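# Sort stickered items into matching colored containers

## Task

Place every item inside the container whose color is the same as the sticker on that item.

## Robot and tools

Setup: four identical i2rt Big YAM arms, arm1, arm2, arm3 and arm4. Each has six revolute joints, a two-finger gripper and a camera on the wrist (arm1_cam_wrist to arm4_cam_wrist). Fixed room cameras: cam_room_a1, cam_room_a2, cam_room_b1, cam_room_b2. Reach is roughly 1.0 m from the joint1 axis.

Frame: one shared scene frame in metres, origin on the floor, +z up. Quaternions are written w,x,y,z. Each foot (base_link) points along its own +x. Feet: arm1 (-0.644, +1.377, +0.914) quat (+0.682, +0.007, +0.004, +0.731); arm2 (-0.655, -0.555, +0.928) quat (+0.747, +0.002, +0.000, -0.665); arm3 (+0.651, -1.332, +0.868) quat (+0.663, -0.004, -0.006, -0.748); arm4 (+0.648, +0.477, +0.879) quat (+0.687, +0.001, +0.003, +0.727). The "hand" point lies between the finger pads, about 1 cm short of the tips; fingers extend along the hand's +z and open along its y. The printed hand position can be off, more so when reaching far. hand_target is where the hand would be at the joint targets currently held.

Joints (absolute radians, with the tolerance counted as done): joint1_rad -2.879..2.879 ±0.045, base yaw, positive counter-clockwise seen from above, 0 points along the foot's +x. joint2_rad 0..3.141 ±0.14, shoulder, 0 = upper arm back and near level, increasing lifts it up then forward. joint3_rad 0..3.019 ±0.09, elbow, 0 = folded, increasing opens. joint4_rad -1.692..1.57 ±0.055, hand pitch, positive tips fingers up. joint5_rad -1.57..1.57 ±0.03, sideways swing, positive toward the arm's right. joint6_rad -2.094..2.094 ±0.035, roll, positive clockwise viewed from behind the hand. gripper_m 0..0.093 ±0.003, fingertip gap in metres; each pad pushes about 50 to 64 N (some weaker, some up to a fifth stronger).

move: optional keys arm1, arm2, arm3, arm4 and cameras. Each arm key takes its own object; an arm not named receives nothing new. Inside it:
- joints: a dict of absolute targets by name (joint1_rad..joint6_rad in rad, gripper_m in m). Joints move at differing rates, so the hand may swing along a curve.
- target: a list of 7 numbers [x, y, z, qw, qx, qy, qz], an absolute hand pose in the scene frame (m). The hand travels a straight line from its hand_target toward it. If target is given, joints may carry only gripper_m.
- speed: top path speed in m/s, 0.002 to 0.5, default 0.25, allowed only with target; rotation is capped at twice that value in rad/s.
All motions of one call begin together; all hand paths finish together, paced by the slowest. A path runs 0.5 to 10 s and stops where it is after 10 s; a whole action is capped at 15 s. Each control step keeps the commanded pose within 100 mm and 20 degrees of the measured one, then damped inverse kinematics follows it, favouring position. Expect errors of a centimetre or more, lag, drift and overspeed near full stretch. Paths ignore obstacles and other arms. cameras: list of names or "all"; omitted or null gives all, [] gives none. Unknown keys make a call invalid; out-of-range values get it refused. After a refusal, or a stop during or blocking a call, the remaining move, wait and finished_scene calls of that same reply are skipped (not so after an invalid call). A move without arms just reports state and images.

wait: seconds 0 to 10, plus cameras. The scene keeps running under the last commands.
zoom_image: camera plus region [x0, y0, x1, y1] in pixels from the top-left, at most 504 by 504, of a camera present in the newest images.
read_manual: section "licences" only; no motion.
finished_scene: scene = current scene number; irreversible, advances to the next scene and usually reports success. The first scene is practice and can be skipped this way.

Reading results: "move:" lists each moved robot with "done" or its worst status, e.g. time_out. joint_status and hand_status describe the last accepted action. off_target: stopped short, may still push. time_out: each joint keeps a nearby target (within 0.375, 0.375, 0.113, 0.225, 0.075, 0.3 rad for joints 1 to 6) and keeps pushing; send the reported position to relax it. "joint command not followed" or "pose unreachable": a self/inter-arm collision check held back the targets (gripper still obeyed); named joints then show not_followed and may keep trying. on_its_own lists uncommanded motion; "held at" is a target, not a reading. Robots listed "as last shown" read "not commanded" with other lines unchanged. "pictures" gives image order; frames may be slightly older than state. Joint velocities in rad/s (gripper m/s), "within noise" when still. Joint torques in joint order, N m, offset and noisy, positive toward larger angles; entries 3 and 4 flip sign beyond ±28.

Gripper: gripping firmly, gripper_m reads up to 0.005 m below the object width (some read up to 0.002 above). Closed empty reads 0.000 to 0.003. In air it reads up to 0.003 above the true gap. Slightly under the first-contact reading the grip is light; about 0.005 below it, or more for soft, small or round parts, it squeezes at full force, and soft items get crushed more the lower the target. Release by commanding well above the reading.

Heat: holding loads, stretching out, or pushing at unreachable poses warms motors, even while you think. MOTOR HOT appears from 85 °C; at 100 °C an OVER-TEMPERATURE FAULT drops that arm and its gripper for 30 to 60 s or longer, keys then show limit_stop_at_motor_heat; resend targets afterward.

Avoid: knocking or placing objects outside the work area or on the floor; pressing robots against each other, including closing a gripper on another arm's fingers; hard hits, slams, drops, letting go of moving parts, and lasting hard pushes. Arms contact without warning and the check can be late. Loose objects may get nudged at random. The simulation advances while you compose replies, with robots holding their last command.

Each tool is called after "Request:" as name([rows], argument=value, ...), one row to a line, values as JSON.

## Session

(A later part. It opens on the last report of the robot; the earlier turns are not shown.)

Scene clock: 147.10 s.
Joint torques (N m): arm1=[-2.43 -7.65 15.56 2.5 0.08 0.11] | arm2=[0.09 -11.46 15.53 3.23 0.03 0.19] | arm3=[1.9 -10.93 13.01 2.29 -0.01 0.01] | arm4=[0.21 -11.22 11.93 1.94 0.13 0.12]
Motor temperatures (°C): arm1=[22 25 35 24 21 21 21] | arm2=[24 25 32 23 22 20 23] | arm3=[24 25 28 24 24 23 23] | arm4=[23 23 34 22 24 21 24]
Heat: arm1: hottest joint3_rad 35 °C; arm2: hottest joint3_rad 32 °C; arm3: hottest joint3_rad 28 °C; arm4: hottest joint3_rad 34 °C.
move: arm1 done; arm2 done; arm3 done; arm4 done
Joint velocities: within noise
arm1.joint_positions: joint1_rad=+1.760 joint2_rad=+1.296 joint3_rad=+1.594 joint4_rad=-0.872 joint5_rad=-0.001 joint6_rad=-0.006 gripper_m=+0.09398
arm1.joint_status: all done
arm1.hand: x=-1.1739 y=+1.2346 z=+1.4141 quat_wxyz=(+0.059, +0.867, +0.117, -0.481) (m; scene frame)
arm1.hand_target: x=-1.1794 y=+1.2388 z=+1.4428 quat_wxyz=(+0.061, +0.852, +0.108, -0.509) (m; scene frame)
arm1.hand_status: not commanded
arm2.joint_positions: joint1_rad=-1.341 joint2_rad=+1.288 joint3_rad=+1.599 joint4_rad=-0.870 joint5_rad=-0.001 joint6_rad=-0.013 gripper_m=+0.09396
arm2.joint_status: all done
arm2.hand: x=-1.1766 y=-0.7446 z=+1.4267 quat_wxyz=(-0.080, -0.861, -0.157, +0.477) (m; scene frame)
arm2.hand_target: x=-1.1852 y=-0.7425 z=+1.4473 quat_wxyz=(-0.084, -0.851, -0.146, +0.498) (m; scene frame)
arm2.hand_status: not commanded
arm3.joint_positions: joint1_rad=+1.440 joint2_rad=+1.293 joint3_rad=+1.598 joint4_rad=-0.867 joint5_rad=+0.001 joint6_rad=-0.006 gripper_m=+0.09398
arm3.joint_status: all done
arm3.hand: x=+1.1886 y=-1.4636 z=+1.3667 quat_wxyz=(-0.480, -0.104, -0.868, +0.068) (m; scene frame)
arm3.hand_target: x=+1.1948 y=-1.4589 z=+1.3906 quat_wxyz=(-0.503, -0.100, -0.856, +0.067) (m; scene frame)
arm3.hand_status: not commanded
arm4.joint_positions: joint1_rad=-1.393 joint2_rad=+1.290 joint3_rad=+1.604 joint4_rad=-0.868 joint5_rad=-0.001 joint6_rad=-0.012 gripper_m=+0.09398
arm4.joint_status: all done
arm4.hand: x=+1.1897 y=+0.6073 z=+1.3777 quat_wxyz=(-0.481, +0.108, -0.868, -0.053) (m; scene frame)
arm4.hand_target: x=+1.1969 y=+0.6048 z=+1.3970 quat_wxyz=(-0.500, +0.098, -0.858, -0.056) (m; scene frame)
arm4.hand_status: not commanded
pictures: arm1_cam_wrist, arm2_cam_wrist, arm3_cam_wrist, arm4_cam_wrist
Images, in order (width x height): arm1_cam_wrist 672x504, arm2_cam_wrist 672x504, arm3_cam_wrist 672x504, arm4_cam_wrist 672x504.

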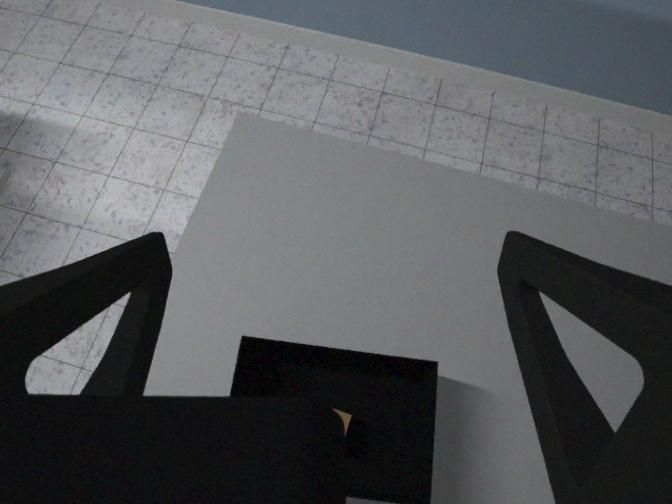

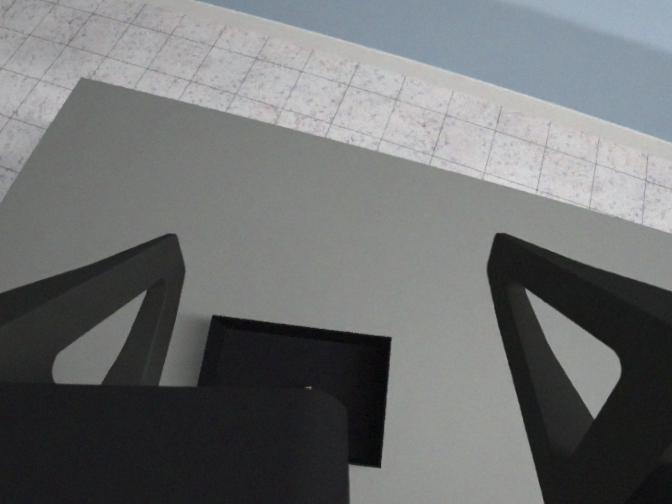

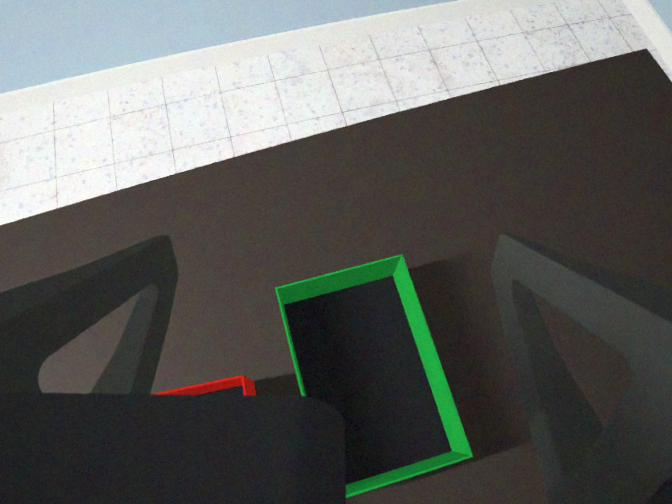

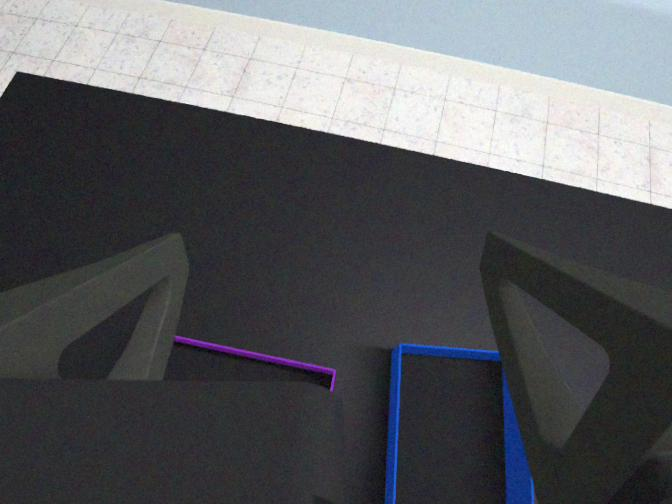

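Request:
move(arm1={"joints": {"joint1_rad": -1.6, "joint2_rad": 0.5, "joint3_rad": 1.4, "joint4_rad": -0.9}}, arm2={"joints": {"joint1_rad": 1.6, "joint2_rad": 0.5, "joint3_rad": 1.4, "joint4_rad": -0.9}}, arm3={"joints": {"joint1_rad": -1.6, "joint2_rad": 0.5, "joint3_rad": 1.4, "joint4_rad": -0.9}}, arm4={"joints": {"joint1_rad": 1.6, "joint2_rad": 0.5, "joint3_rad": 1.4, "joint4_rad": -0.9}})

Scene clock: 238.53 s.
Joint torques (N m): arm1=[-2.08 6.65 8.8 1.55 -0.01 0.08] | arm2=[1.26 3.9 8.96 2.18 0.08 0.18] | arm3=[0.5 3.66 7.61 1.7 -0.04 0] | arm4=[1.14 4.89 6.69 1.16 0.18 0.17]
Motor temperatures (°C): arm1=[22 25 36 24 21 21 21] | arm2=[24 25 39 23 22 20 23] | arm3=[24 25 34 24 24 23 23] | arm4=[23 23 37 22 24 21 24]
Heat: arm1: hottest joint3_rad 36 °C; arm2: hottest joint3_rad 39 °C; arm3: hottest joint3_rad 34 °C; arm4: hottest joint3_rad 37 °C.
move: arm1 done; arm2 done; arm3 done; arm4 done
Joint velocities: within noise
arm1.joint_positions: joint1_rad=-1.593 joint2_rad=+0.490 joint3_rad=+1.394 joint4_rad=-0.894 joint5_rad=+0.001 joint6_rad=-0.004 gripper_m=+0.09402
arm1.joint_status: all done
arm1.hand: x=-0.4314 y=+1.3843 z=+1.5818 quat_wxyz=(-0.705, +0.017, -0.709, -0.016) (m; scene frame)
arm1.hand_target: x=-0.4280 y=+1.3832 z=+1.5815 quat_wxyz=(-0.701, +0.013, -0.712, -0.015) (m; scene frame)
arm1.hand_status: not commanded
arm2.joint_positions: joint1_rad=+1.595 joint2_rad=+0.493 joint3_rad=+1.397 joint4_rad=-0.891 joint5_rad=-0.002 joint6_rad=-0.012 gripper_m=+0.09400
arm2.joint_status: all done
arm2.hand: x=-0.4556 y=-0.5291 z=+1.6015 quat_wxyz=(-0.711, +0.053, -0.700, -0.048) (m; scene frame)
arm2.hand_target: x=-0.4531 y=-0.5280 z=+1.5995 quat_wxyz=(-0.706, +0.051, -0.704, -0.053) (m; scene frame)
arm2.hand_status: not commanded
arm3.joint_positions: joint1_rad=-1.590 joint2_rad=+0.500 joint3_rad=+1.393 joint4_rad=-0.899 joint5_rad=+0.001 joint6_rad=-0.005 gripper_m=+0.09401
arm3.joint_status: all done
arm3.hand: x=+0.4447 y=-1.2929 z=+1.5343 quat_wxyz=(+0.047, -0.709, +0.053, +0.702) (m; scene frame)
arm3.hand_target: x=+0.4472 y=-1.2913 z=+1.5377 quat_wxyz=(+0.048, -0.706, +0.058, +0.704) (m; scene frame)
arm3.hand_status: not commanded
arm4.joint_positions: joint1_rad=+1.596 joint2_rad=+0.494 joint3_rad=+1.400 joint4_rad=-0.893 joint5_rad=-0.002 joint6_rad=-0.012 gripper_m=+0.09402
arm4.joint_status: all done
arm4.hand: x=+0.4495 y=+0.4633 z=+1.5538 quat_wxyz=(+0.027, +0.700, +0.032, -0.713) (m; scene frame)
arm4.hand_target: x=+0.4463 y=+0.4624 z=+1.5509 quat_wxyz=(+0.032, +0.705, +0.029, -0.708) (m; scene frame)
arm4.hand_status: not commanded
pictures: arm1_cam_wrist, arm2_cam_wrist, arm3_cam_wrist, arm4_cam_wrist, cam_room_a1, cam_room_a2, cam_room_b1, cam_room_b2
Images, in order (width x height): arm1_cam_wrist 672x504, arm2_cam_wrist 672x504, arm3_cam_wrist 672x504, arm4_cam_wrist 672x504, cam_room_a1 672x504, cam_room_a2 672x504, cam_room_b1 672x504, cam_room_b2 672x504.

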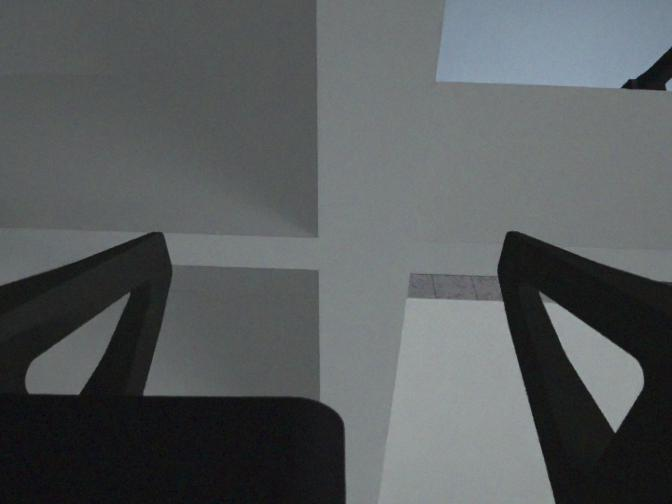

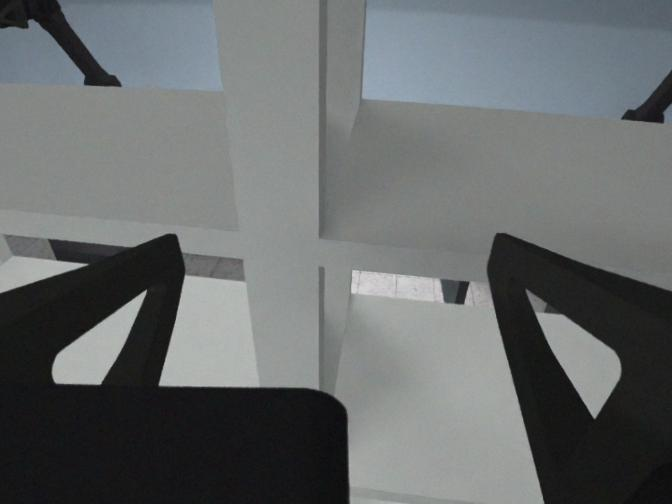

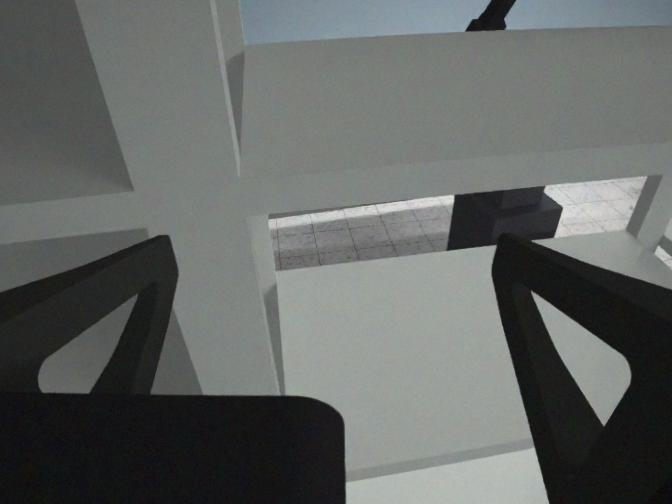

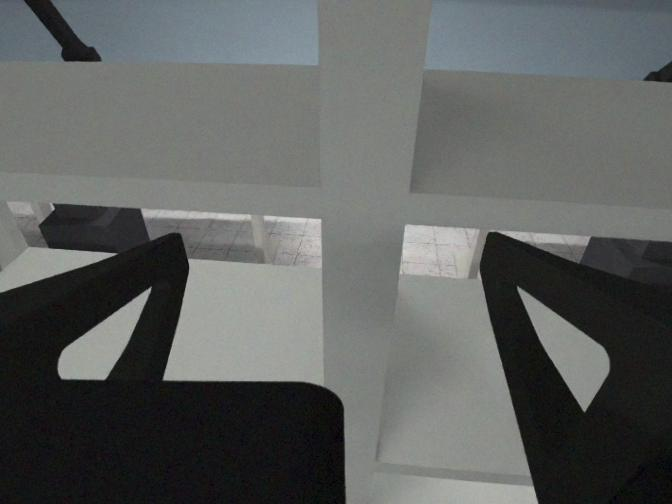

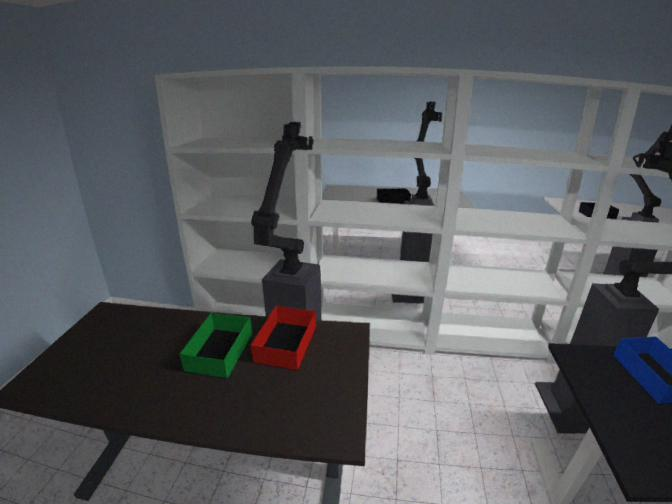

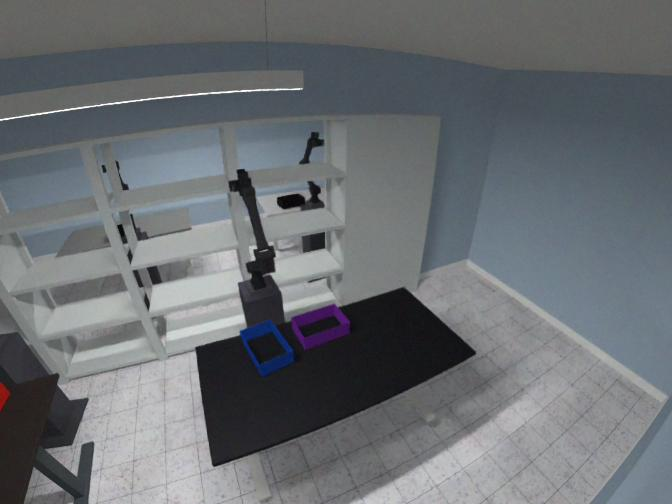

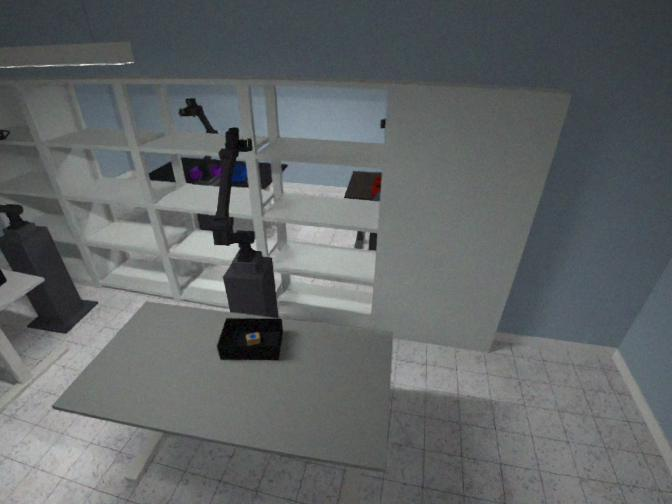

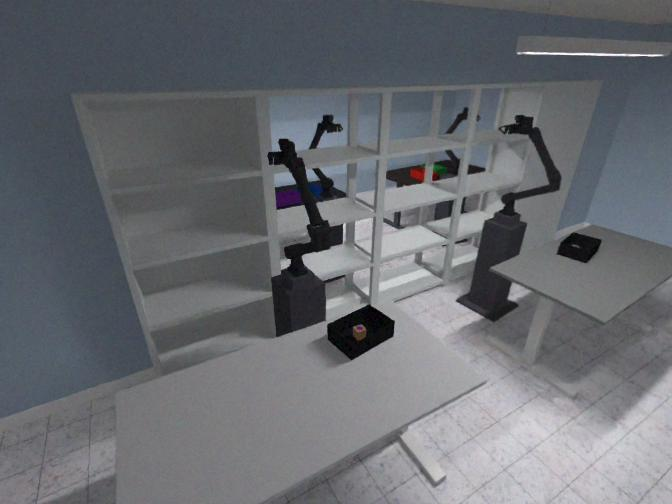

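Request:
move(arm1={"joints": {"joint1_rad": 1.76, "joint2_rad": 1.3, "joint3_rad": 1.64, "joint4_rad": -1.1}}, arm2={"joints": {"joint1_rad": -1.35, "joint2_rad": 1.3, "joint3_rad": 1.64, "joint4_rad": -1.1}}, cameras=["arm1_cam_wrist","arm2_cam_wrist"])

Scene clock: 328.47 s.
Joint torques (N m): arm1=[-2.2 -10.4 14.39 1.17 0.09 0.06] | arm2=[1.14 -13.57 13.07 1.59 -0.11 0.18] | arm3=[0.38 3.84 7.66 1.66 -0.05 0] | arm4=[0.79 4.89 6.68 1.14 0.17 0.16]
Motor temperatures (°C): arm1=[22 24 33 23 21 21 21] | arm2=[24 25 31 23 22 20 23] | arm3=[24 25 29 24 24 23 23] | arm4=[23 22 30 22 24 21 24]
Heat: arm1: hottest joint3_rad 33 °C; arm2: hottest joint3_rad 31 °C; arm3: hottest joint3_rad 29 °C; arm4: hottest joint3_rad 30 °C.
move: arm1 done; arm2 done
Joint velocities: within noise
arm1.joint_positions: joint1_rad=+1.764 joint2_rad=+1.321 joint3_rad=+1.606 joint4_rad=-1.089 joint5_rad=-0.002 joint6_rad=-0.003 gripper_m=+0.09402
arm1.joint_status: all done
arm1.hand: x=-1.1500 y=+1.2387 z=+1.3661 quat_wxyz=(+0.047, +0.916, +0.124, -0.378) (m; scene frame)
arm1.hand_target: x=-1.1434 y=+1.2426 z=+1.3933 quat_wxyz=(+0.049, +0.908, +0.119, -0.398) (m; scene frame)
arm1.hand_status: not commanded
arm2.joint_positions: joint1_rad=-1.356 joint2_rad=+1.311 joint3_rad=+1.626 joint4_rad=-1.085 joint5_rad=+0.002 joint6_rad=-0.011 gripper_m=+0.09404
arm2.joint_status: all done
arm2.hand: x=-1.1572 y=-0.7283 z=+1.3878 quat_wxyz=(-0.060, -0.908, -0.157, +0.384) (m; scene frame)
arm2.hand_target: x=-1.1508 y=-0.7300 z=+1.3982 quat_wxyz=(-0.065, -0.906, -0.155, +0.388) (m; scene frame)
arm2.hand_status: not commanded
arm3, arm4: as last shown
pictures: arm1_cam_wrist, arm2_cam_wrist
Images, in order (width x height): arm1_cam_wrist 672x504, arm2_cam_wrist 672x504.

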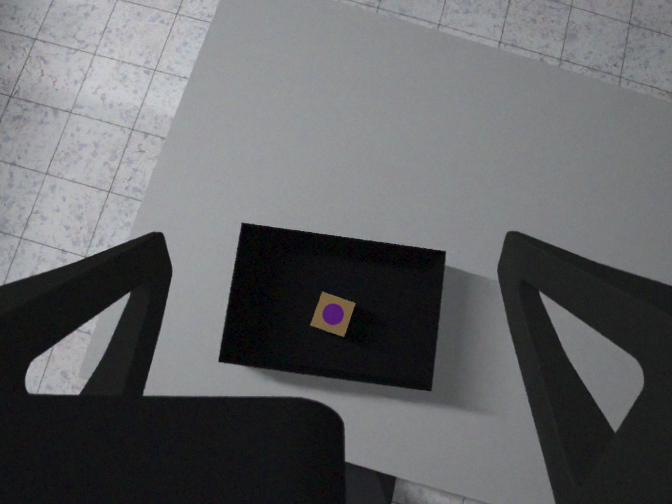

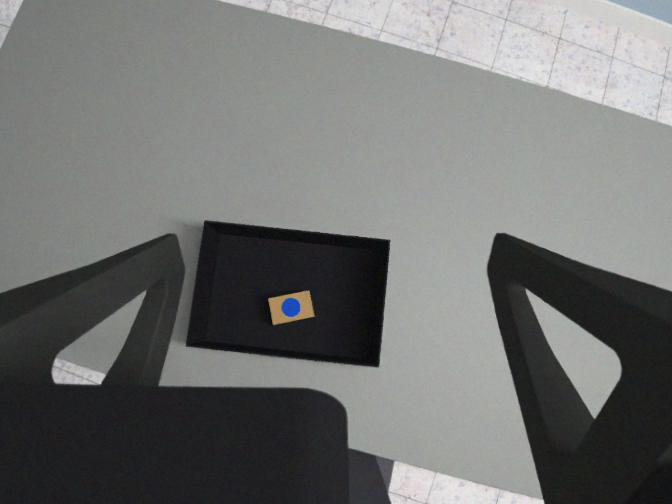

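Request:
move(arm1={"target": [-1.148, 1.235, 0.89, 0.0077, -0.9519, 0.0241, 0.3053], "speed": 0.4}, arm2={"target": [-1.1556, -0.809, 0.89, 0.0714, 0.9258, 0.2225, -0.2969], "speed": 0.4}, cameras=["arm1_cam_wrist","arm2_cam_wrist","cam_room_b1","cam_room_b2"])

Scene clock: 350.90 s.
Joint torques (N m): arm1=[-1.38 -12.51 7.64 2.13 0.24 0.11] | arm2=[1.26 -17.14 8.02 2.59 -0.14 0.17] | arm3=[0.5 3.9 7.68 1.69 -0.03 -0.01] | arm4=[1.08 4.66 6.72 1.17 0.2 0.18]
Motor temperatures (°C): arm1=[22 25 33 23 21 21 21] | arm2=[24 25 32 23 22 20 23] | arm3=[24 25 29 24 24 23 23] | arm4=[23 22 29 22 24 21 24]
Heat: arm1: hottest joint3_rad 33 °C; arm2: hottest joint3_rad 32 °C; arm3: hottest joint3_rad 29 °C; arm4: hottest joint3_rad 29 °C.
move: arm1 off_target; arm2 done
Joint velocities: within noise
arm1.joint_positions: joint1_rad=+1.841 joint2_rad=+1.810 joint3_rad=+0.828 joint4_rad=-0.065 joint5_rad=+0.219 joint6_rad=+0.327 gripper_m=+0.09402
arm1.joint_status: not commanded
arm1.hand: x=-1.1387 y=+1.2433 z=+0.8768 quat_wxyz=(-0.017, +0.958, -0.022, -0.285) (m; scene frame)
arm1.hand_target: x=-1.1477 y=+1.2351 z=+0.8901 quat_wxyz=(-0.008, +0.952, -0.024, -0.305) (m; scene frame)
arm1.hand_status: off_target (0.018 m and 2.6 deg from the pose sent, 0.476 m and 20.3 deg at the start)
arm2.joint_positions: joint1_rad=-1.225 joint2_rad=+1.858 joint3_rad=+0.907 joint4_rad=-0.015 joint5_rad=-0.001 joint6_rad=-0.011 gripper_m=+0.09404
arm2.joint_status: not commanded
arm2.hand: x=-1.1528 y=-0.8030 z=+0.8876 quat_wxyz=(-0.066, -0.928, -0.225, +0.289) (m; scene frame)
arm2.hand_target: x=-1.1555 y=-0.8089 z=+0.8900 quat_wxyz=(-0.071, -0.926, -0.223, +0.297) (m; scene frame)
arm2.hand_status: done (0.007 m and 1.2 deg from the pose sent, 0.504 m and 12.7 deg at the start)
arm3, arm4: as last shown
pictures: arm1_cam_wrist, arm2_cam_wrist, cam_room_b1, cam_room_b2
Images, in order (width x height): arm1_cam_wrist 672x504, arm2_cam_wrist 672x504, cam_room_b1 672x504, cam_room_b2 672x504.

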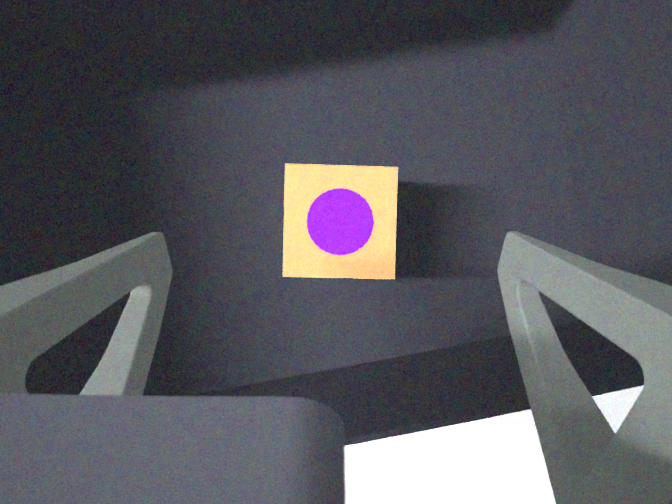

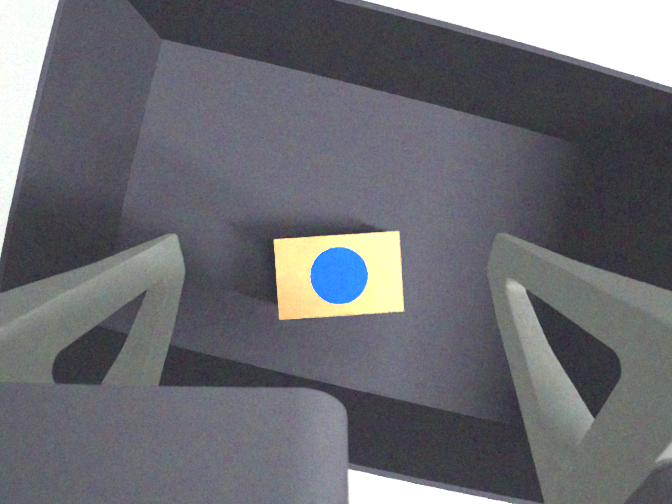

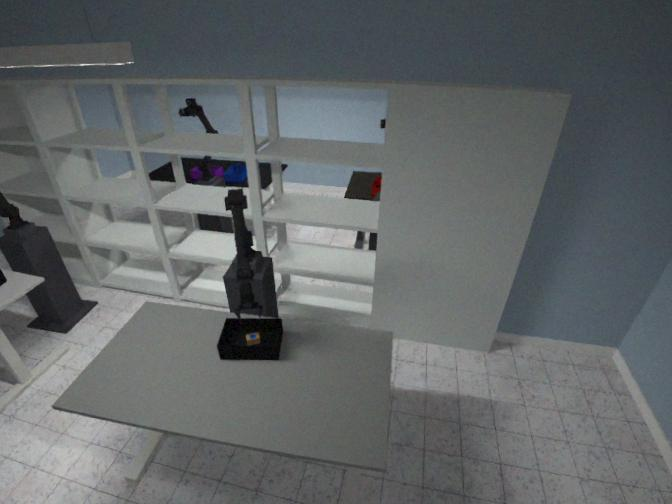

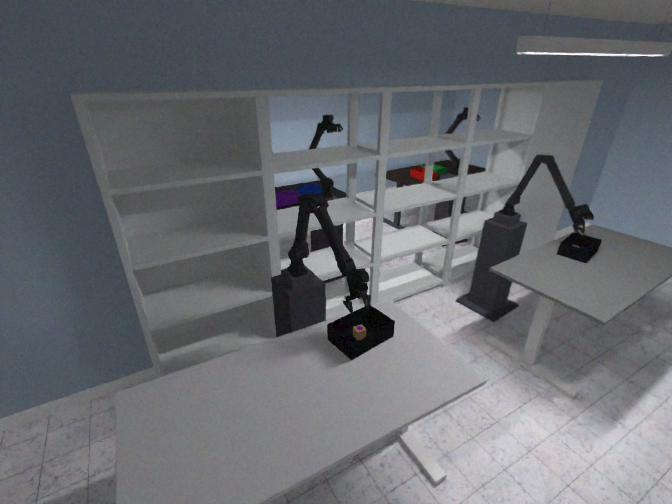

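Request:
move(arm1={"target": [-1.160, 1.240, 0.80, 0.0077, -0.9519, 0.0241, 0.3053], "speed": 0.15}, arm2={"target": [-1.145, -0.800, 0.79, 0.0714, 0.9258, 0.2225, -0.2969], "speed": 0.15}, cameras=["arm1_cam_wrist","arm2_cam_wrist"])

Scene clock: 386.33 s.
Joint torques (N m): arm1=[-2.26 -12.04 7.54 1.94 0.11 -0.01] | arm2=[0.85 -16.44 5.12 2.7 -0.17 0.11] | arm3=[0.5 3.84 7.68 1.7 -0.03 0] | arm4=[1.26 4.6 6.65 1.09 0.2 0.19]
Motor temperatures (°C): arm1=[21 25 33 23 21 21 21] | arm2=[24 26 30 23 22 20 23] | arm3=[24 24 29 24 24 23 23] | arm4=[23 22 29 22 24 21 24]
Heat: arm1: hottest joint3_rad 33 °C; arm2: hottest joint3_rad 30 °C; arm3: hottest joint3_rad 29 °C; arm4: hottest joint3_rad 29 °C.
move: arm1 off_target; arm2 done
Joint velocities: within noise
arm1.joint_positions: joint1_rad=+1.841 joint2_rad=+2.042 joint3_rad=+0.830 joint4_rad=+0.164 joint5_rad=+0.213 joint6_rad=+0.326 gripper_m=+0.09402
arm1.joint_status: not commanded
arm1.hand: x=-1.1384 y=+1.2430 z=+0.7911 quat_wxyz=(-0.014, +0.958, -0.021, -0.284) (m; scene frame)
arm1.hand_target: x=-1.1592 y=+1.2403 z=+0.8006 quat_wxyz=(-0.008, +0.952, -0.024, -0.305) (m; scene frame)
arm1.hand_status: off_target (0.024 m and 2.7 deg from the pose sent, 0.080 m and 2.6 deg at the start)
arm2.joint_positions: joint1_rad=-1.225 joint2_rad=+2.084 joint3_rad=+0.889 joint4_rad=+0.254 joint5_rad=-0.004 joint6_rad=-0.011 gripper_m=+0.09404
arm2.joint_status: not commanded
arm2.hand: x=-1.1486 y=-0.8013 z=+0.7994 quat_wxyz=(-0.070, -0.925, -0.224, +0.300) (m; scene frame)
arm2.hand_target: x=-1.1448 y=-0.7998 z=+0.7901 quat_wxyz=(-0.071, -0.926, -0.222, +0.297) (m; scene frame)
arm2.hand_status: done (0.010 m and 0.5 deg from the pose sent, 0.098 m and 1.2 deg at the start)
arm3, arm4: as last shown
pictures: arm1_cam_wrist, arm2_cam_wrist
Images, in order (width x height): arm1_cam_wrist 672x504, arm2_cam_wrist 672x504.

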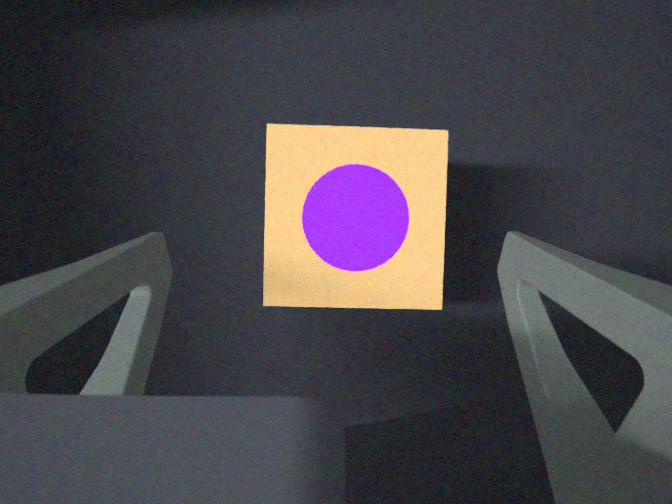

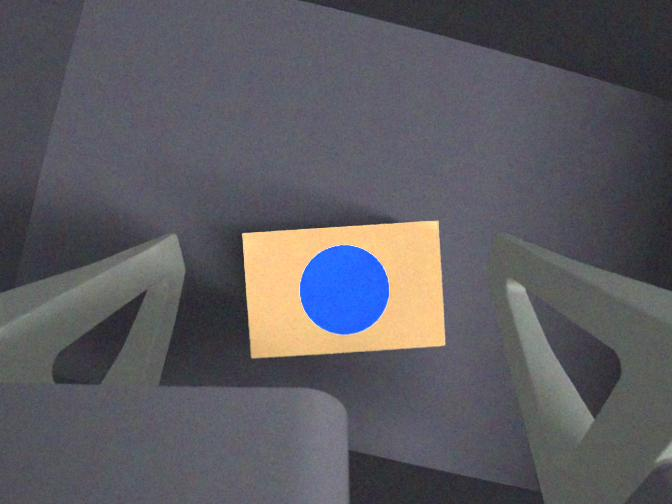

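Request:
move(arm1={"target": [-1.170, 1.248, 0.760, 0.0077, -0.9519, 0.0241, 0.3053], "speed": 0.1}, arm2={"target": [-1.135, -0.791, 0.741, 0.0714, 0.9258, 0.2225, -0.2969], "speed": 0.1}, cameras=["arm1_cam_wrist","arm2_cam_wrist"])

Scene clock: 412.03 s.
Joint torques (N m): arm1=[-2.84 -12.75 6.53 1.94 0.13 -0.06] | arm2=[0.21 -15.44 3.73 2.54 -0.17 0.03] | arm3=[0.44 3.72 7.64 1.73 -0.04 -0.01] | arm4=[1.2 5.01 6.61 1.09 0.17 0.14]
Motor temperatures (°C): arm1=[21 25 32 23 21 21 21] | arm2=[24 27 29 23 22 20 23] | arm3=[24 24 29 24 24 23 23] | arm4=[23 22 29 22 24 21 24]
Heat: arm1: hottest joint3_rad 32 °C; arm2: hottest joint3_rad 29 °C; arm3: hottest joint3_rad 29 °C; arm4: hottest joint3_rad 29 °C.
move: arm1 off_target; arm2 off_target
Joint velocities: within noise
arm1.joint_positions: joint1_rad=+1.818 joint2_rad=+2.156 joint3_rad=+0.874 joint4_rad=+0.248 joint5_rad=+0.201 joint6_rad=+0.307 gripper_m=+0.09402
arm1.joint_status: not commanded
arm1.hand: x=-1.1516 y=+1.2488 z=+0.7558 quat_wxyz=(-0.012, +0.957, -0.022, -0.288) (m; scene frame)
arm1.hand_target: x=-1.1695 y=+1.2482 z=+0.7605 quat_wxyz=(-0.008, +0.952, -0.024, -0.305) (m; scene frame)
arm1.hand_status: off_target (0.019 m and 2.1 deg from the pose sent, 0.045 m and 2.6 deg at the start)
arm2.joint_positions: joint1_rad=-1.228 joint2_rad=+2.197 joint3_rad=+0.889 joint4_rad=+0.391 joint5_rad=-0.009 joint6_rad=-0.008 gripper_m=+0.09404
arm2.joint_status: not commanded
arm2.hand: x=-1.1449 y=-0.7989 z=+0.7600 quat_wxyz=(-0.075, -0.921, -0.221, +0.311) (m; scene frame)
arm2.hand_target: x=-1.1345 y=-0.7909 z=+0.7417 quat_wxyz=(-0.071, -0.926, -0.222, +0.297) (m; scene frame)
arm2.hand_status: off_target (0.023 m and 1.7 deg from the pose sent, 0.061 m and 0.5 deg at the start)
arm3, arm4: as last shown
pictures: arm1_cam_wrist, arm2_cam_wrist
Images, in order (width x height): arm1_cam_wrist 672x504, arm2_cam_wrist 672x504.

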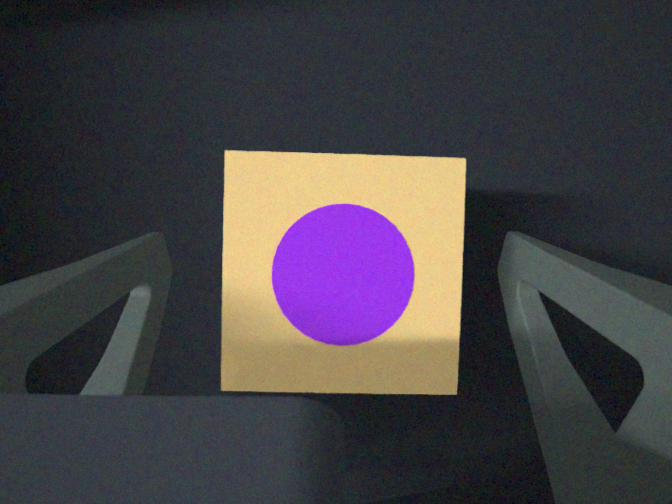

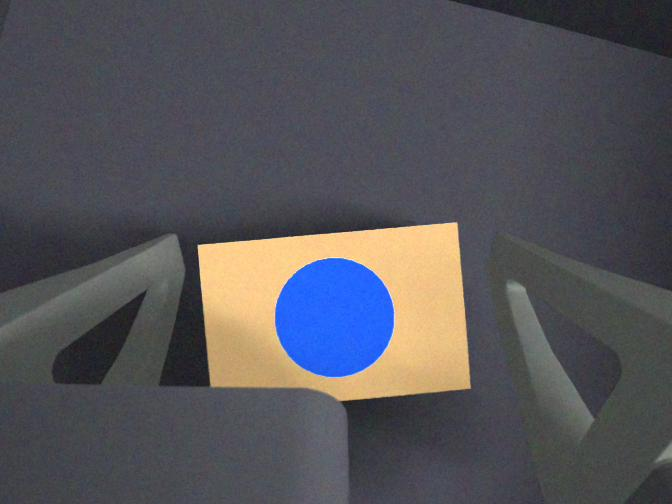

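Request:
move(arm1={"joints": {"gripper_m": 0.045}}, arm2={"target": [-1.118, -0.7825, 0.728, 0.0832, 0.9162, 0.2594, -0.2939], "speed": 0.1}, cameras=["arm1_cam_wrist","arm2_cam_wrist"])

Scene clock: 428.33 s.
Joint torques (N m): arm1=[-2.43 -13.1 6.58 1.88 0.17 -0.11] | arm2=[0.21 -14.92 2.55 2.56 -0.21 -0.09] | arm3=[0.56 3.96 7.62 1.68 -0.04 0] | arm4=[1.03 5.13 6.58 1.18 0.18 0.17]
Motor temperatures (°C): arm1=[21 25 32 23 21 21 21] | arm2=[24 27 29 23 22 20 23] | arm3=[24 24 29 24 24 23 23] | arm4=[23 22 29 22 24 21 24]
Heat: arm1: hottest joint3_rad 32 °C; arm2: hottest joint3_rad 29 °C; arm3: hottest joint3_rad 29 °C; arm4: hottest joint3_rad 29 °C.
move: arm1 off_target; arm2 off_target
Joint velocities: within noise
arm1.joint_positions: joint1_rad=+1.818 joint2_rad=+2.156 joint3_rad=+0.874 joint4_rad=+0.248 joint5_rad=+0.199 joint6_rad=+0.306 gripper_m=+0.05287
arm1.joint_status: gripper_m off_target (ended at +0.05290, target +0.04500)
arm1.hand: x=-1.1518 y=+1.2485 z=+0.7559 quat_wxyz=(-0.011, +0.957, -0.021, -0.288) (m; scene frame)
arm1.hand_target: x=-1.1695 y=+1.2482 z=+0.7605 quat_wxyz=(-0.008, +0.952, -0.024, -0.305) (m; scene frame)
arm1.hand_status: not commanded
arm2.joint_positions: joint1_rad=-1.246 joint2_rad=+2.222 joint3_rad=+0.856 joint4_rad=+0.454 joint5_rad=-0.067 joint6_rad=-0.077 gripper_m=+0.09404
arm2.joint_status: not commanded
arm2.hand: x=-1.1324 y=-0.7929 z=+0.7490 quat_wxyz=(-0.089, -0.912, -0.253, +0.311) (m; scene frame)
arm2.hand_target: x=-1.1175 y=-0.7825 z=+0.7290 quat_wxyz=(-0.083, -0.916, -0.259, +0.294) (m; scene frame)
arm2.hand_status: off_target (0.028 m and 2.3 deg from the pose sent, 0.045 m and 4.9 deg at the start)
arm3, arm4: as last shown
pictures: arm1_cam_wrist, arm2_cam_wrist
Images, in order (width x height): arm1_cam_wrist 672x504, arm2_cam_wrist 672x504.

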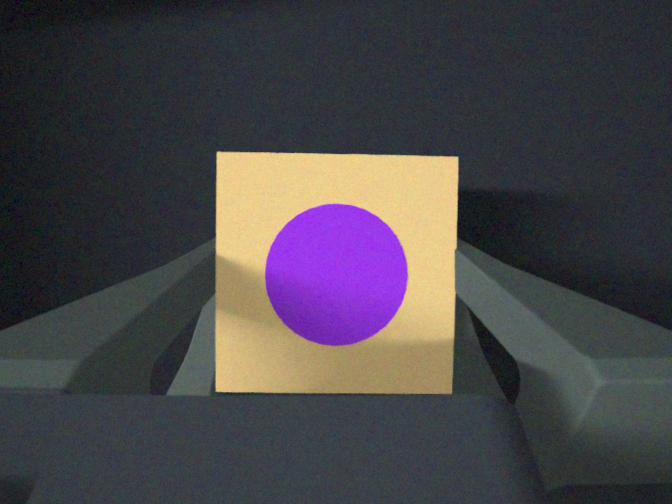

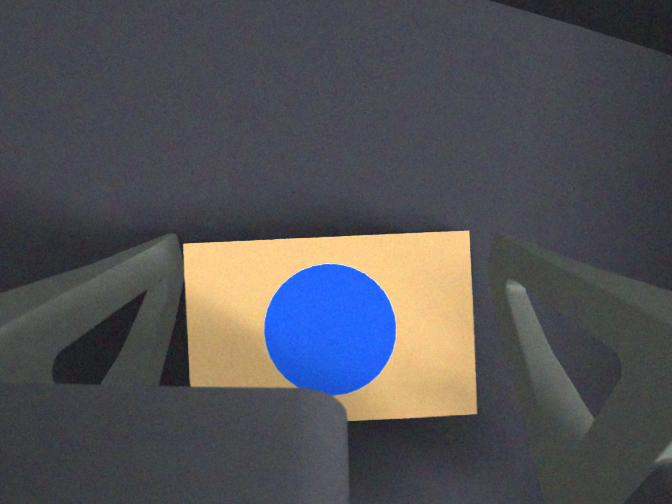

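Request:
move(arm1={"target": [-1.165, 1.248, 0.93, 0.0077, -0.9519, 0.0241, 0.3053], "speed": 0.15}, arm2={"target": [-1.106, -0.7765, 0.722, 0.0891, 0.9108, 0.2777, -0.2921], "speed": 0.1}, cameras=["arm1_cam_wrist","arm2_cam_wrist"])

Scene clock: 437.03 s.
Joint torques (N m): arm1=[-2.96 -12.63 9.44 0.99 0.15 -0.01] | arm2=[-0.03 -13.98 1.78 2.39 -0.24 -0.11] | arm3=[0.56 3.9 7.65 1.69 -0.04 -0.01] | arm4=[0.79 4.66 6.72 1.13 0.22 0.14]
Motor temperatures (°C): arm1=[21 25 32 23 21 21 21] | arm2=[24 26 28 23 22 20 23] | arm3=[24 24 29 24 24 23 23] | arm4=[23 22 29 22 24 21 24]
Heat: arm1: hottest joint3_rad 32 °C; arm2: hottest joint3_rad 28 °C; arm3: hottest joint3_rad 29 °C; arm4: hottest joint3_rad 29 °C.
move: arm1 off_target; arm2 off_target
Joint velocities: within noise
arm1.joint_positions: joint1_rad=+1.818 joint2_rad=+1.739 joint3_rad=+0.873 joint4_rad=-0.153 joint5_rad=+0.199 joint6_rad=+0.306 gripper_m=+0.05287
arm1.joint_status: not commanded
arm1.hand: x=-1.1549 y=+1.2462 z=+0.9166 quat_wxyz=(-0.009, +0.955, -0.022, -0.295) (m; scene frame)
arm1.hand_target: x=-1.1647 y=+1.2481 z=+0.9300 quat_wxyz=(-0.008, +0.952, -0.024, -0.305) (m; scene frame)
arm1.hand_status: off_target (0.017 m and 1.3 deg from the pose sent, 0.174 m and 2.1 deg at the start)
arm2.joint_positions: joint1_rad=-1.253 joint2_rad=+2.224 joint3_rad=+0.832 joint4_rad=+0.497 joint5_rad=-0.096 joint6_rad=-0.117 gripper_m=+0.09404
arm2.joint_status: not commanded
arm2.hand: x=-1.1263 y=-0.7912 z=+0.7493 quat_wxyz=(-0.096, -0.903, -0.272, +0.319) (m; scene frame)
arm2.hand_target: x=-1.1052 y=-0.7766 z=+0.7238 quat_wxyz=(-0.090, -0.911, -0.278, +0.292) (m; scene frame)
arm2.hand_status: off_target (0.037 m and 3.3 deg from the pose sent, 0.041 m and 3.5 deg at the start)
arm3, arm4: as last shown
pictures: arm1_cam_wrist, arm2_cam_wrist
Images, in order (width x height): arm1_cam_wrist 672x504, arm2_cam_wrist 672x504.

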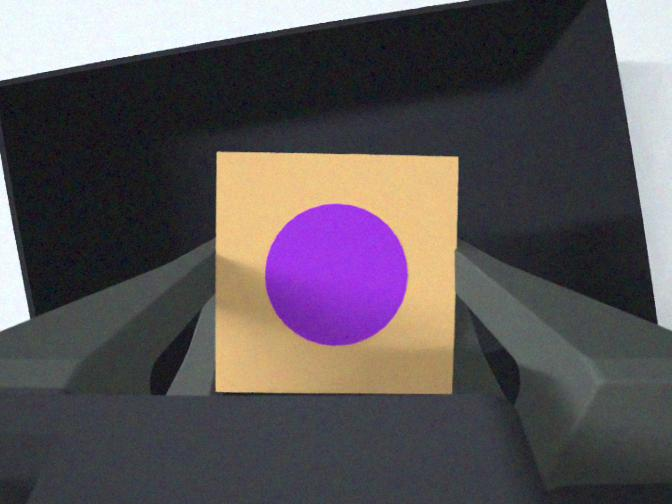

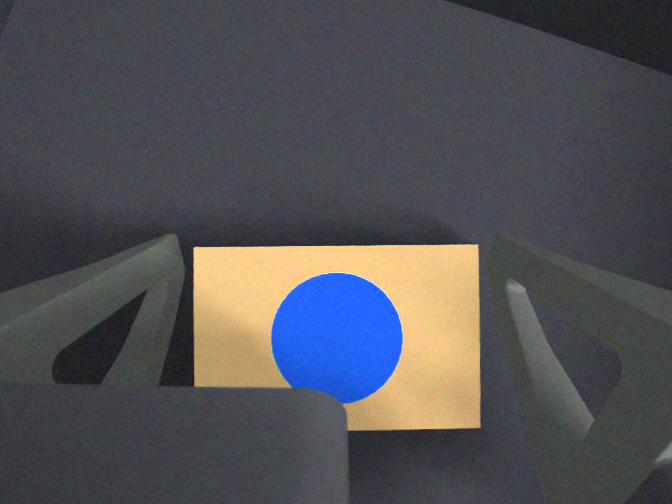

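Request:
move(arm2={"target": [-1.12, -0.786, 0.90, 0.0891, 0.9108, 0.2777, -0.2921], "speed": 0.2}, cameras=["arm2_cam_wrist"])

Scene clock: 498.20 s.
Joint torques (N m): arm1=[-3.08 -12.92 9.63 0.88 0.14 -0.06] | arm2=[0.38 -15.09 8.72 1.33 -0.07 -0.07] | arm3=[0.56 3.78 7.62 1.69 -0.04 -0.01] | arm4=[1.38 4.78 6.54 1.09 0.17 0.16]
Motor temperatures (°C): arm1=[21 26 33 23 21 21 22] | arm2=[24 27 27 23 22 20 23] | arm3=[24 24 29 24 24 23 23] | arm4=[23 22 29 22 24 21 24]
Heat: arm1: hottest joint3_rad 33 °C; arm2: hottest joint2_rad 27 °C; arm3: hottest joint3_rad 29 °C; arm4: hottest joint3_rad 29 °C.
move: arm2 done
Joint velocities: within noise
arm1, arm3, arm4: as last shown
arm2.joint_positions: joint1_rad=-1.254 joint2_rad=+1.761 joint3_rad=+0.777 joint4_rad=+0.033 joint5_rad=-0.096 joint6_rad=-0.118 gripper_m=+0.09404
arm2.joint_status: not commanded
arm2.hand: x=-1.1147 y=-0.7860 z=+0.8987 quat_wxyz=(-0.092, -0.912, -0.273, +0.293) (m; scene frame)
arm2.hand_target: x=-1.1198 y=-0.7860 z=+0.9000 quat_wxyz=(-0.089, -0.911, -0.278, +0.292) (m; scene frame)
arm2.hand_status: done (0.005 m and 0.6 deg from the pose sent, 0.151 m and 3.3 deg at the start)
pictures: arm2_cam_wrist
Images, in order (width x height): arm2_cam_wrist 672x504.

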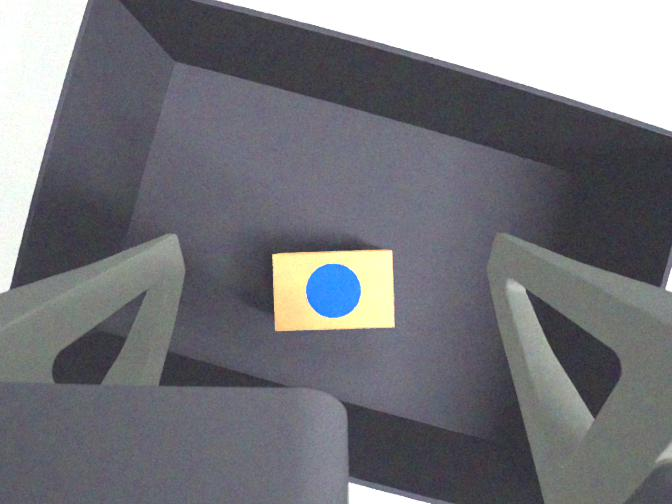

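Request:
move(arm2={"joints": {"joint1_rad": -1.223, "joint2_rad": 1.965, "joint3_rad": 1.167, "joint4_rad": -0.75, "joint5_rad": 0, "joint6_rad": 1.44, "gripper_m": 0.08}}, cameras=["arm2_cam_wrist"])

Scene clock: 512.10 s.
Joint torques (N m): arm1=[-3.02 -13.04 9.58 0.81 0.17 -0.04] | arm2=[1.08 -17.61 9.99 0.14 0.24 0.21] | arm3=[0.56 3.78 7.6 1.7 -0.03 -0.02] | arm4=[1.55 4.48 6.74 1.24 0.18 0.17]
Motor temperatures (°C): arm1=[21 26 33 23 21 21 22] | arm2=[24 27 28 23 22 20 23] | arm3=[24 24 29 24 24 23 23] | arm4=[23 22 29 22 24 21 24]
Heat: arm1: hottest joint3_rad 33 °C; arm2: hottest joint3_rad 28 °C; arm3: hottest joint3_rad 29 °C; arm4: hottest joint3_rad 29 °C.
move: arm2 done
Joint velocities: within noise
arm1: as last shown
arm2.joint_positions: joint1_rad=-1.228 joint2_rad=+1.954 joint3_rad=+1.139 joint4_rad=-0.738 joint5_rad=-0.003 joint6_rad=+1.425 gripper_m=+0.08012
arm2.joint_status: all done
arm2.hand: x=-1.0962 y=-0.7737 z=+0.8591 quat_wxyz=(-0.006, -0.886, +0.464, +0.004) (m; scene frame)
arm2.hand_target: x=-1.1042 y=-0.7797 z=+0.8613 quat_wxyz=(-0.007, -0.883, +0.468, +0.007) (m; scene frame)
arm2.hand_status: not commanded
arm3.joint_positions: joint1_rad=-1.590 joint2_rad=+0.500 joint3_rad=+1.393 joint4_rad=-0.899 joint5_rad=+0.001 joint6_rad=-0.005 gripper_m=+0.09401
arm3.joint_status: not commanded
arm3.hand: x=+0.4447 y=-1.2929 z=+1.5343 quat_wxyz=(+0.047, -0.709, +0.053, +0.702) (m; scene frame)
arm3.hand_target: x=+0.4472 y=-1.2913 z=+1.5377 quat_wxyz=(+0.048, -0.706, +0.058, +0.704) (m; scene frame)
arm3.hand_status: not commanded
arm4.joint_positions: joint1_rad=+1.596 joint2_rad=+0.494 joint3_rad=+1.400 joint4_rad=-0.893 joint5_rad=-0.002 joint6_rad=-0.012 gripper_m=+0.09402
arm4.joint_status: not commanded
arm4.hand: x=+0.4495 y=+0.4633 z=+1.5538 quat_wxyz=(+0.027, +0.700, +0.032, -0.713) (m; scene frame)
arm4.hand_target: x=+0.4463 y=+0.4624 z=+1.5509 quat_wxyz=(+0.032, +0.705, +0.029, -0.708) (m; scene frame)
arm4.hand_status: not commanded
pictures: arm2_cam_wrist
Images, in order (width x height): arm2_cam_wrist 672x504.

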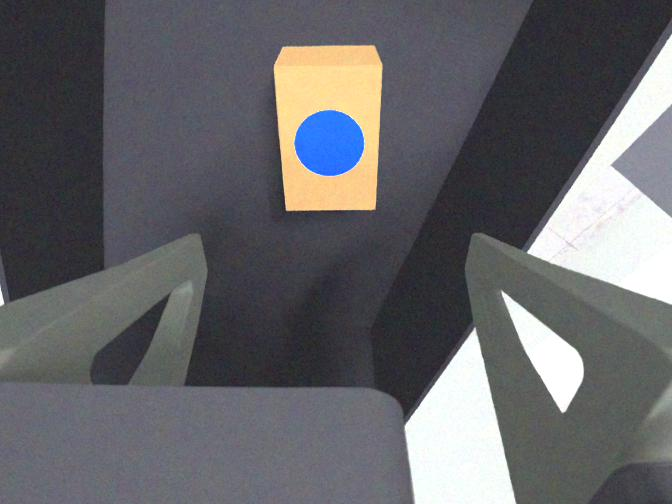

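Request:
move(arm2={"target": [-1.1034, -0.7864, 0.747, 0, 0.8827, -0.470, 0], "speed": 0.12}, cameras=["arm2_cam_wrist"])

Request:
move(arm2={"joints": {"gripper_m": 0.036}}, cameras=["arm2_cam_wrist"])

Scene clock: 522.93 s.
Joint torques (N m): arm1=[-2.37 -12.45 9.63 0.9 0.17 -0.01] | arm2=[1.49 -17.55 8.53 1.11 0.13 0.21] | arm3=[0.44 3.84 7.66 1.72 -0.03 0] | arm4=[1.26 4.78 6.65 1.22 0.18 0.15]
Motor temperatures (°C): arm1=[21 26 33 23 21 21 23] | arm2=[24 27 29 22 22 20 23] | arm3=[24 24 29 24 24 23 23] | arm4=[23 22 29 22 24 21 24]
Heat: arm1: hottest joint3_rad 33 °C; arm2: hottest joint3_rad 29 °C; arm3: hottest joint3_rad 29 °C; arm4: hottest joint3_rad 29 °C.
move: arm2 off_target
Joint velocities: within noise
arm1, arm3, arm4: as last shown
arm2.joint_positions: joint1_rad=-1.220 joint2_rad=+2.189 joint3_rad=+1.163 joint4_rad=-0.560 joint5_rad=-0.003 joint6_rad=+1.441 gripper_m=+0.08012
arm2.joint_status: not commanded
arm2.hand: x=-1.0925 y=-0.7760 z=+0.7536 quat_wxyz=(+0.008, -0.884, +0.468, -0.006) (m; scene frame)
arm2.hand_target: x=-1.1030 y=-0.7862 z=+0.7474 quat_wxyz=(+0.000, -0.883, +0.470, +0.000) (m; scene frame)
arm2.hand_status: off_target (0.016 m and 1.1 deg from the pose sent, 0.113 m and 1.1 deg at the start)
pictures: arm2_cam_wrist
Images, in order (width x height): arm2_cam_wrist 672x504.

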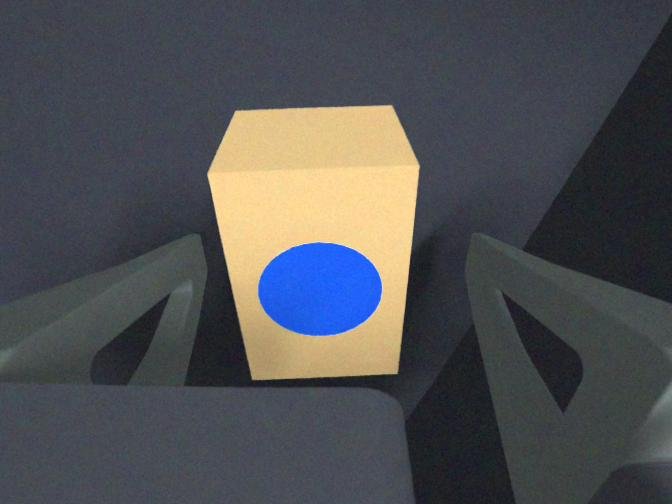

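Scene clock: 523.50 s.
Joint torques (N m): arm1=[-2.78 -12.34 9.59 0.8 0.16 -0.02] | arm2=[1.44 -17.67 8.47 1.02 0.13 0.2] | arm3=[0.62 3.78 7.66 1.65 -0.04 0] | arm4=[1.2 4.54 6.67 1.11 0.17 0.18]
Motor temperatures (°C): arm1=[21 26 33 23 21 21 23] | arm2=[24 27 29 22 22 20 23] | arm3=[24 24 29 24 24 23 23] | arm4=[23 22 29 22 24 21 24]
Heat: arm1: hottest joint3_rad 33 °C; arm2: hottest joint3_rad 29 °C; arm3: hottest joint3_rad 29 °C; arm4: hottest joint3_rad 29 °C.
move: arm2 off_target
Joint velocities: within noise
arm1, arm3, arm4: as last shown
arm2.joint_positions: joint1_rad=-1.220 joint2_rad=+2.189 joint3_rad=+1.163 joint4_rad=-0.559 joint5_rad=-0.003 joint6_rad=+1.442 gripper_m=+0.04414
arm2.joint_status: gripper_m off_target (ended at +0.04416, target +0.03600)
arm2.hand: x=-1.0932 y=-0.7764 z=+0.7537 quat_wxyz=(+0.007, -0.884, +0.468, -0.005) (m; scene frame)
arm2.hand_target: x=-1.1029 y=-0.7862 z=+0.7474 quat_wxyz=(+0.000, -0.883, +0.470, +0.000) (m; scene frame)
arm2.hand_status: not commanded
pictures: arm2_cam_wrist
Images, in order (width x height): arm2_cam_wrist 672x504.

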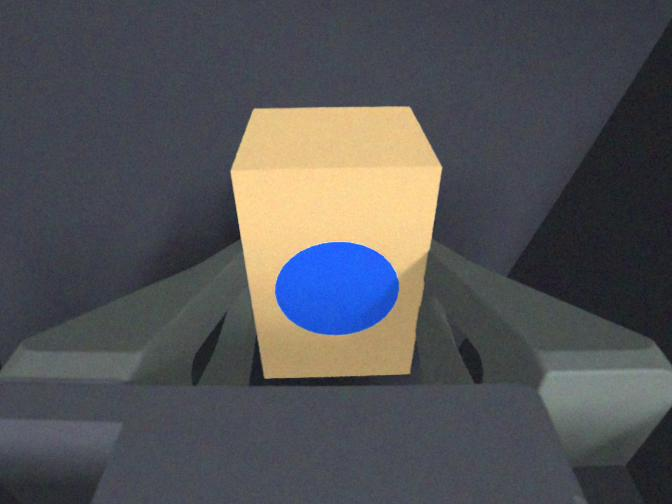

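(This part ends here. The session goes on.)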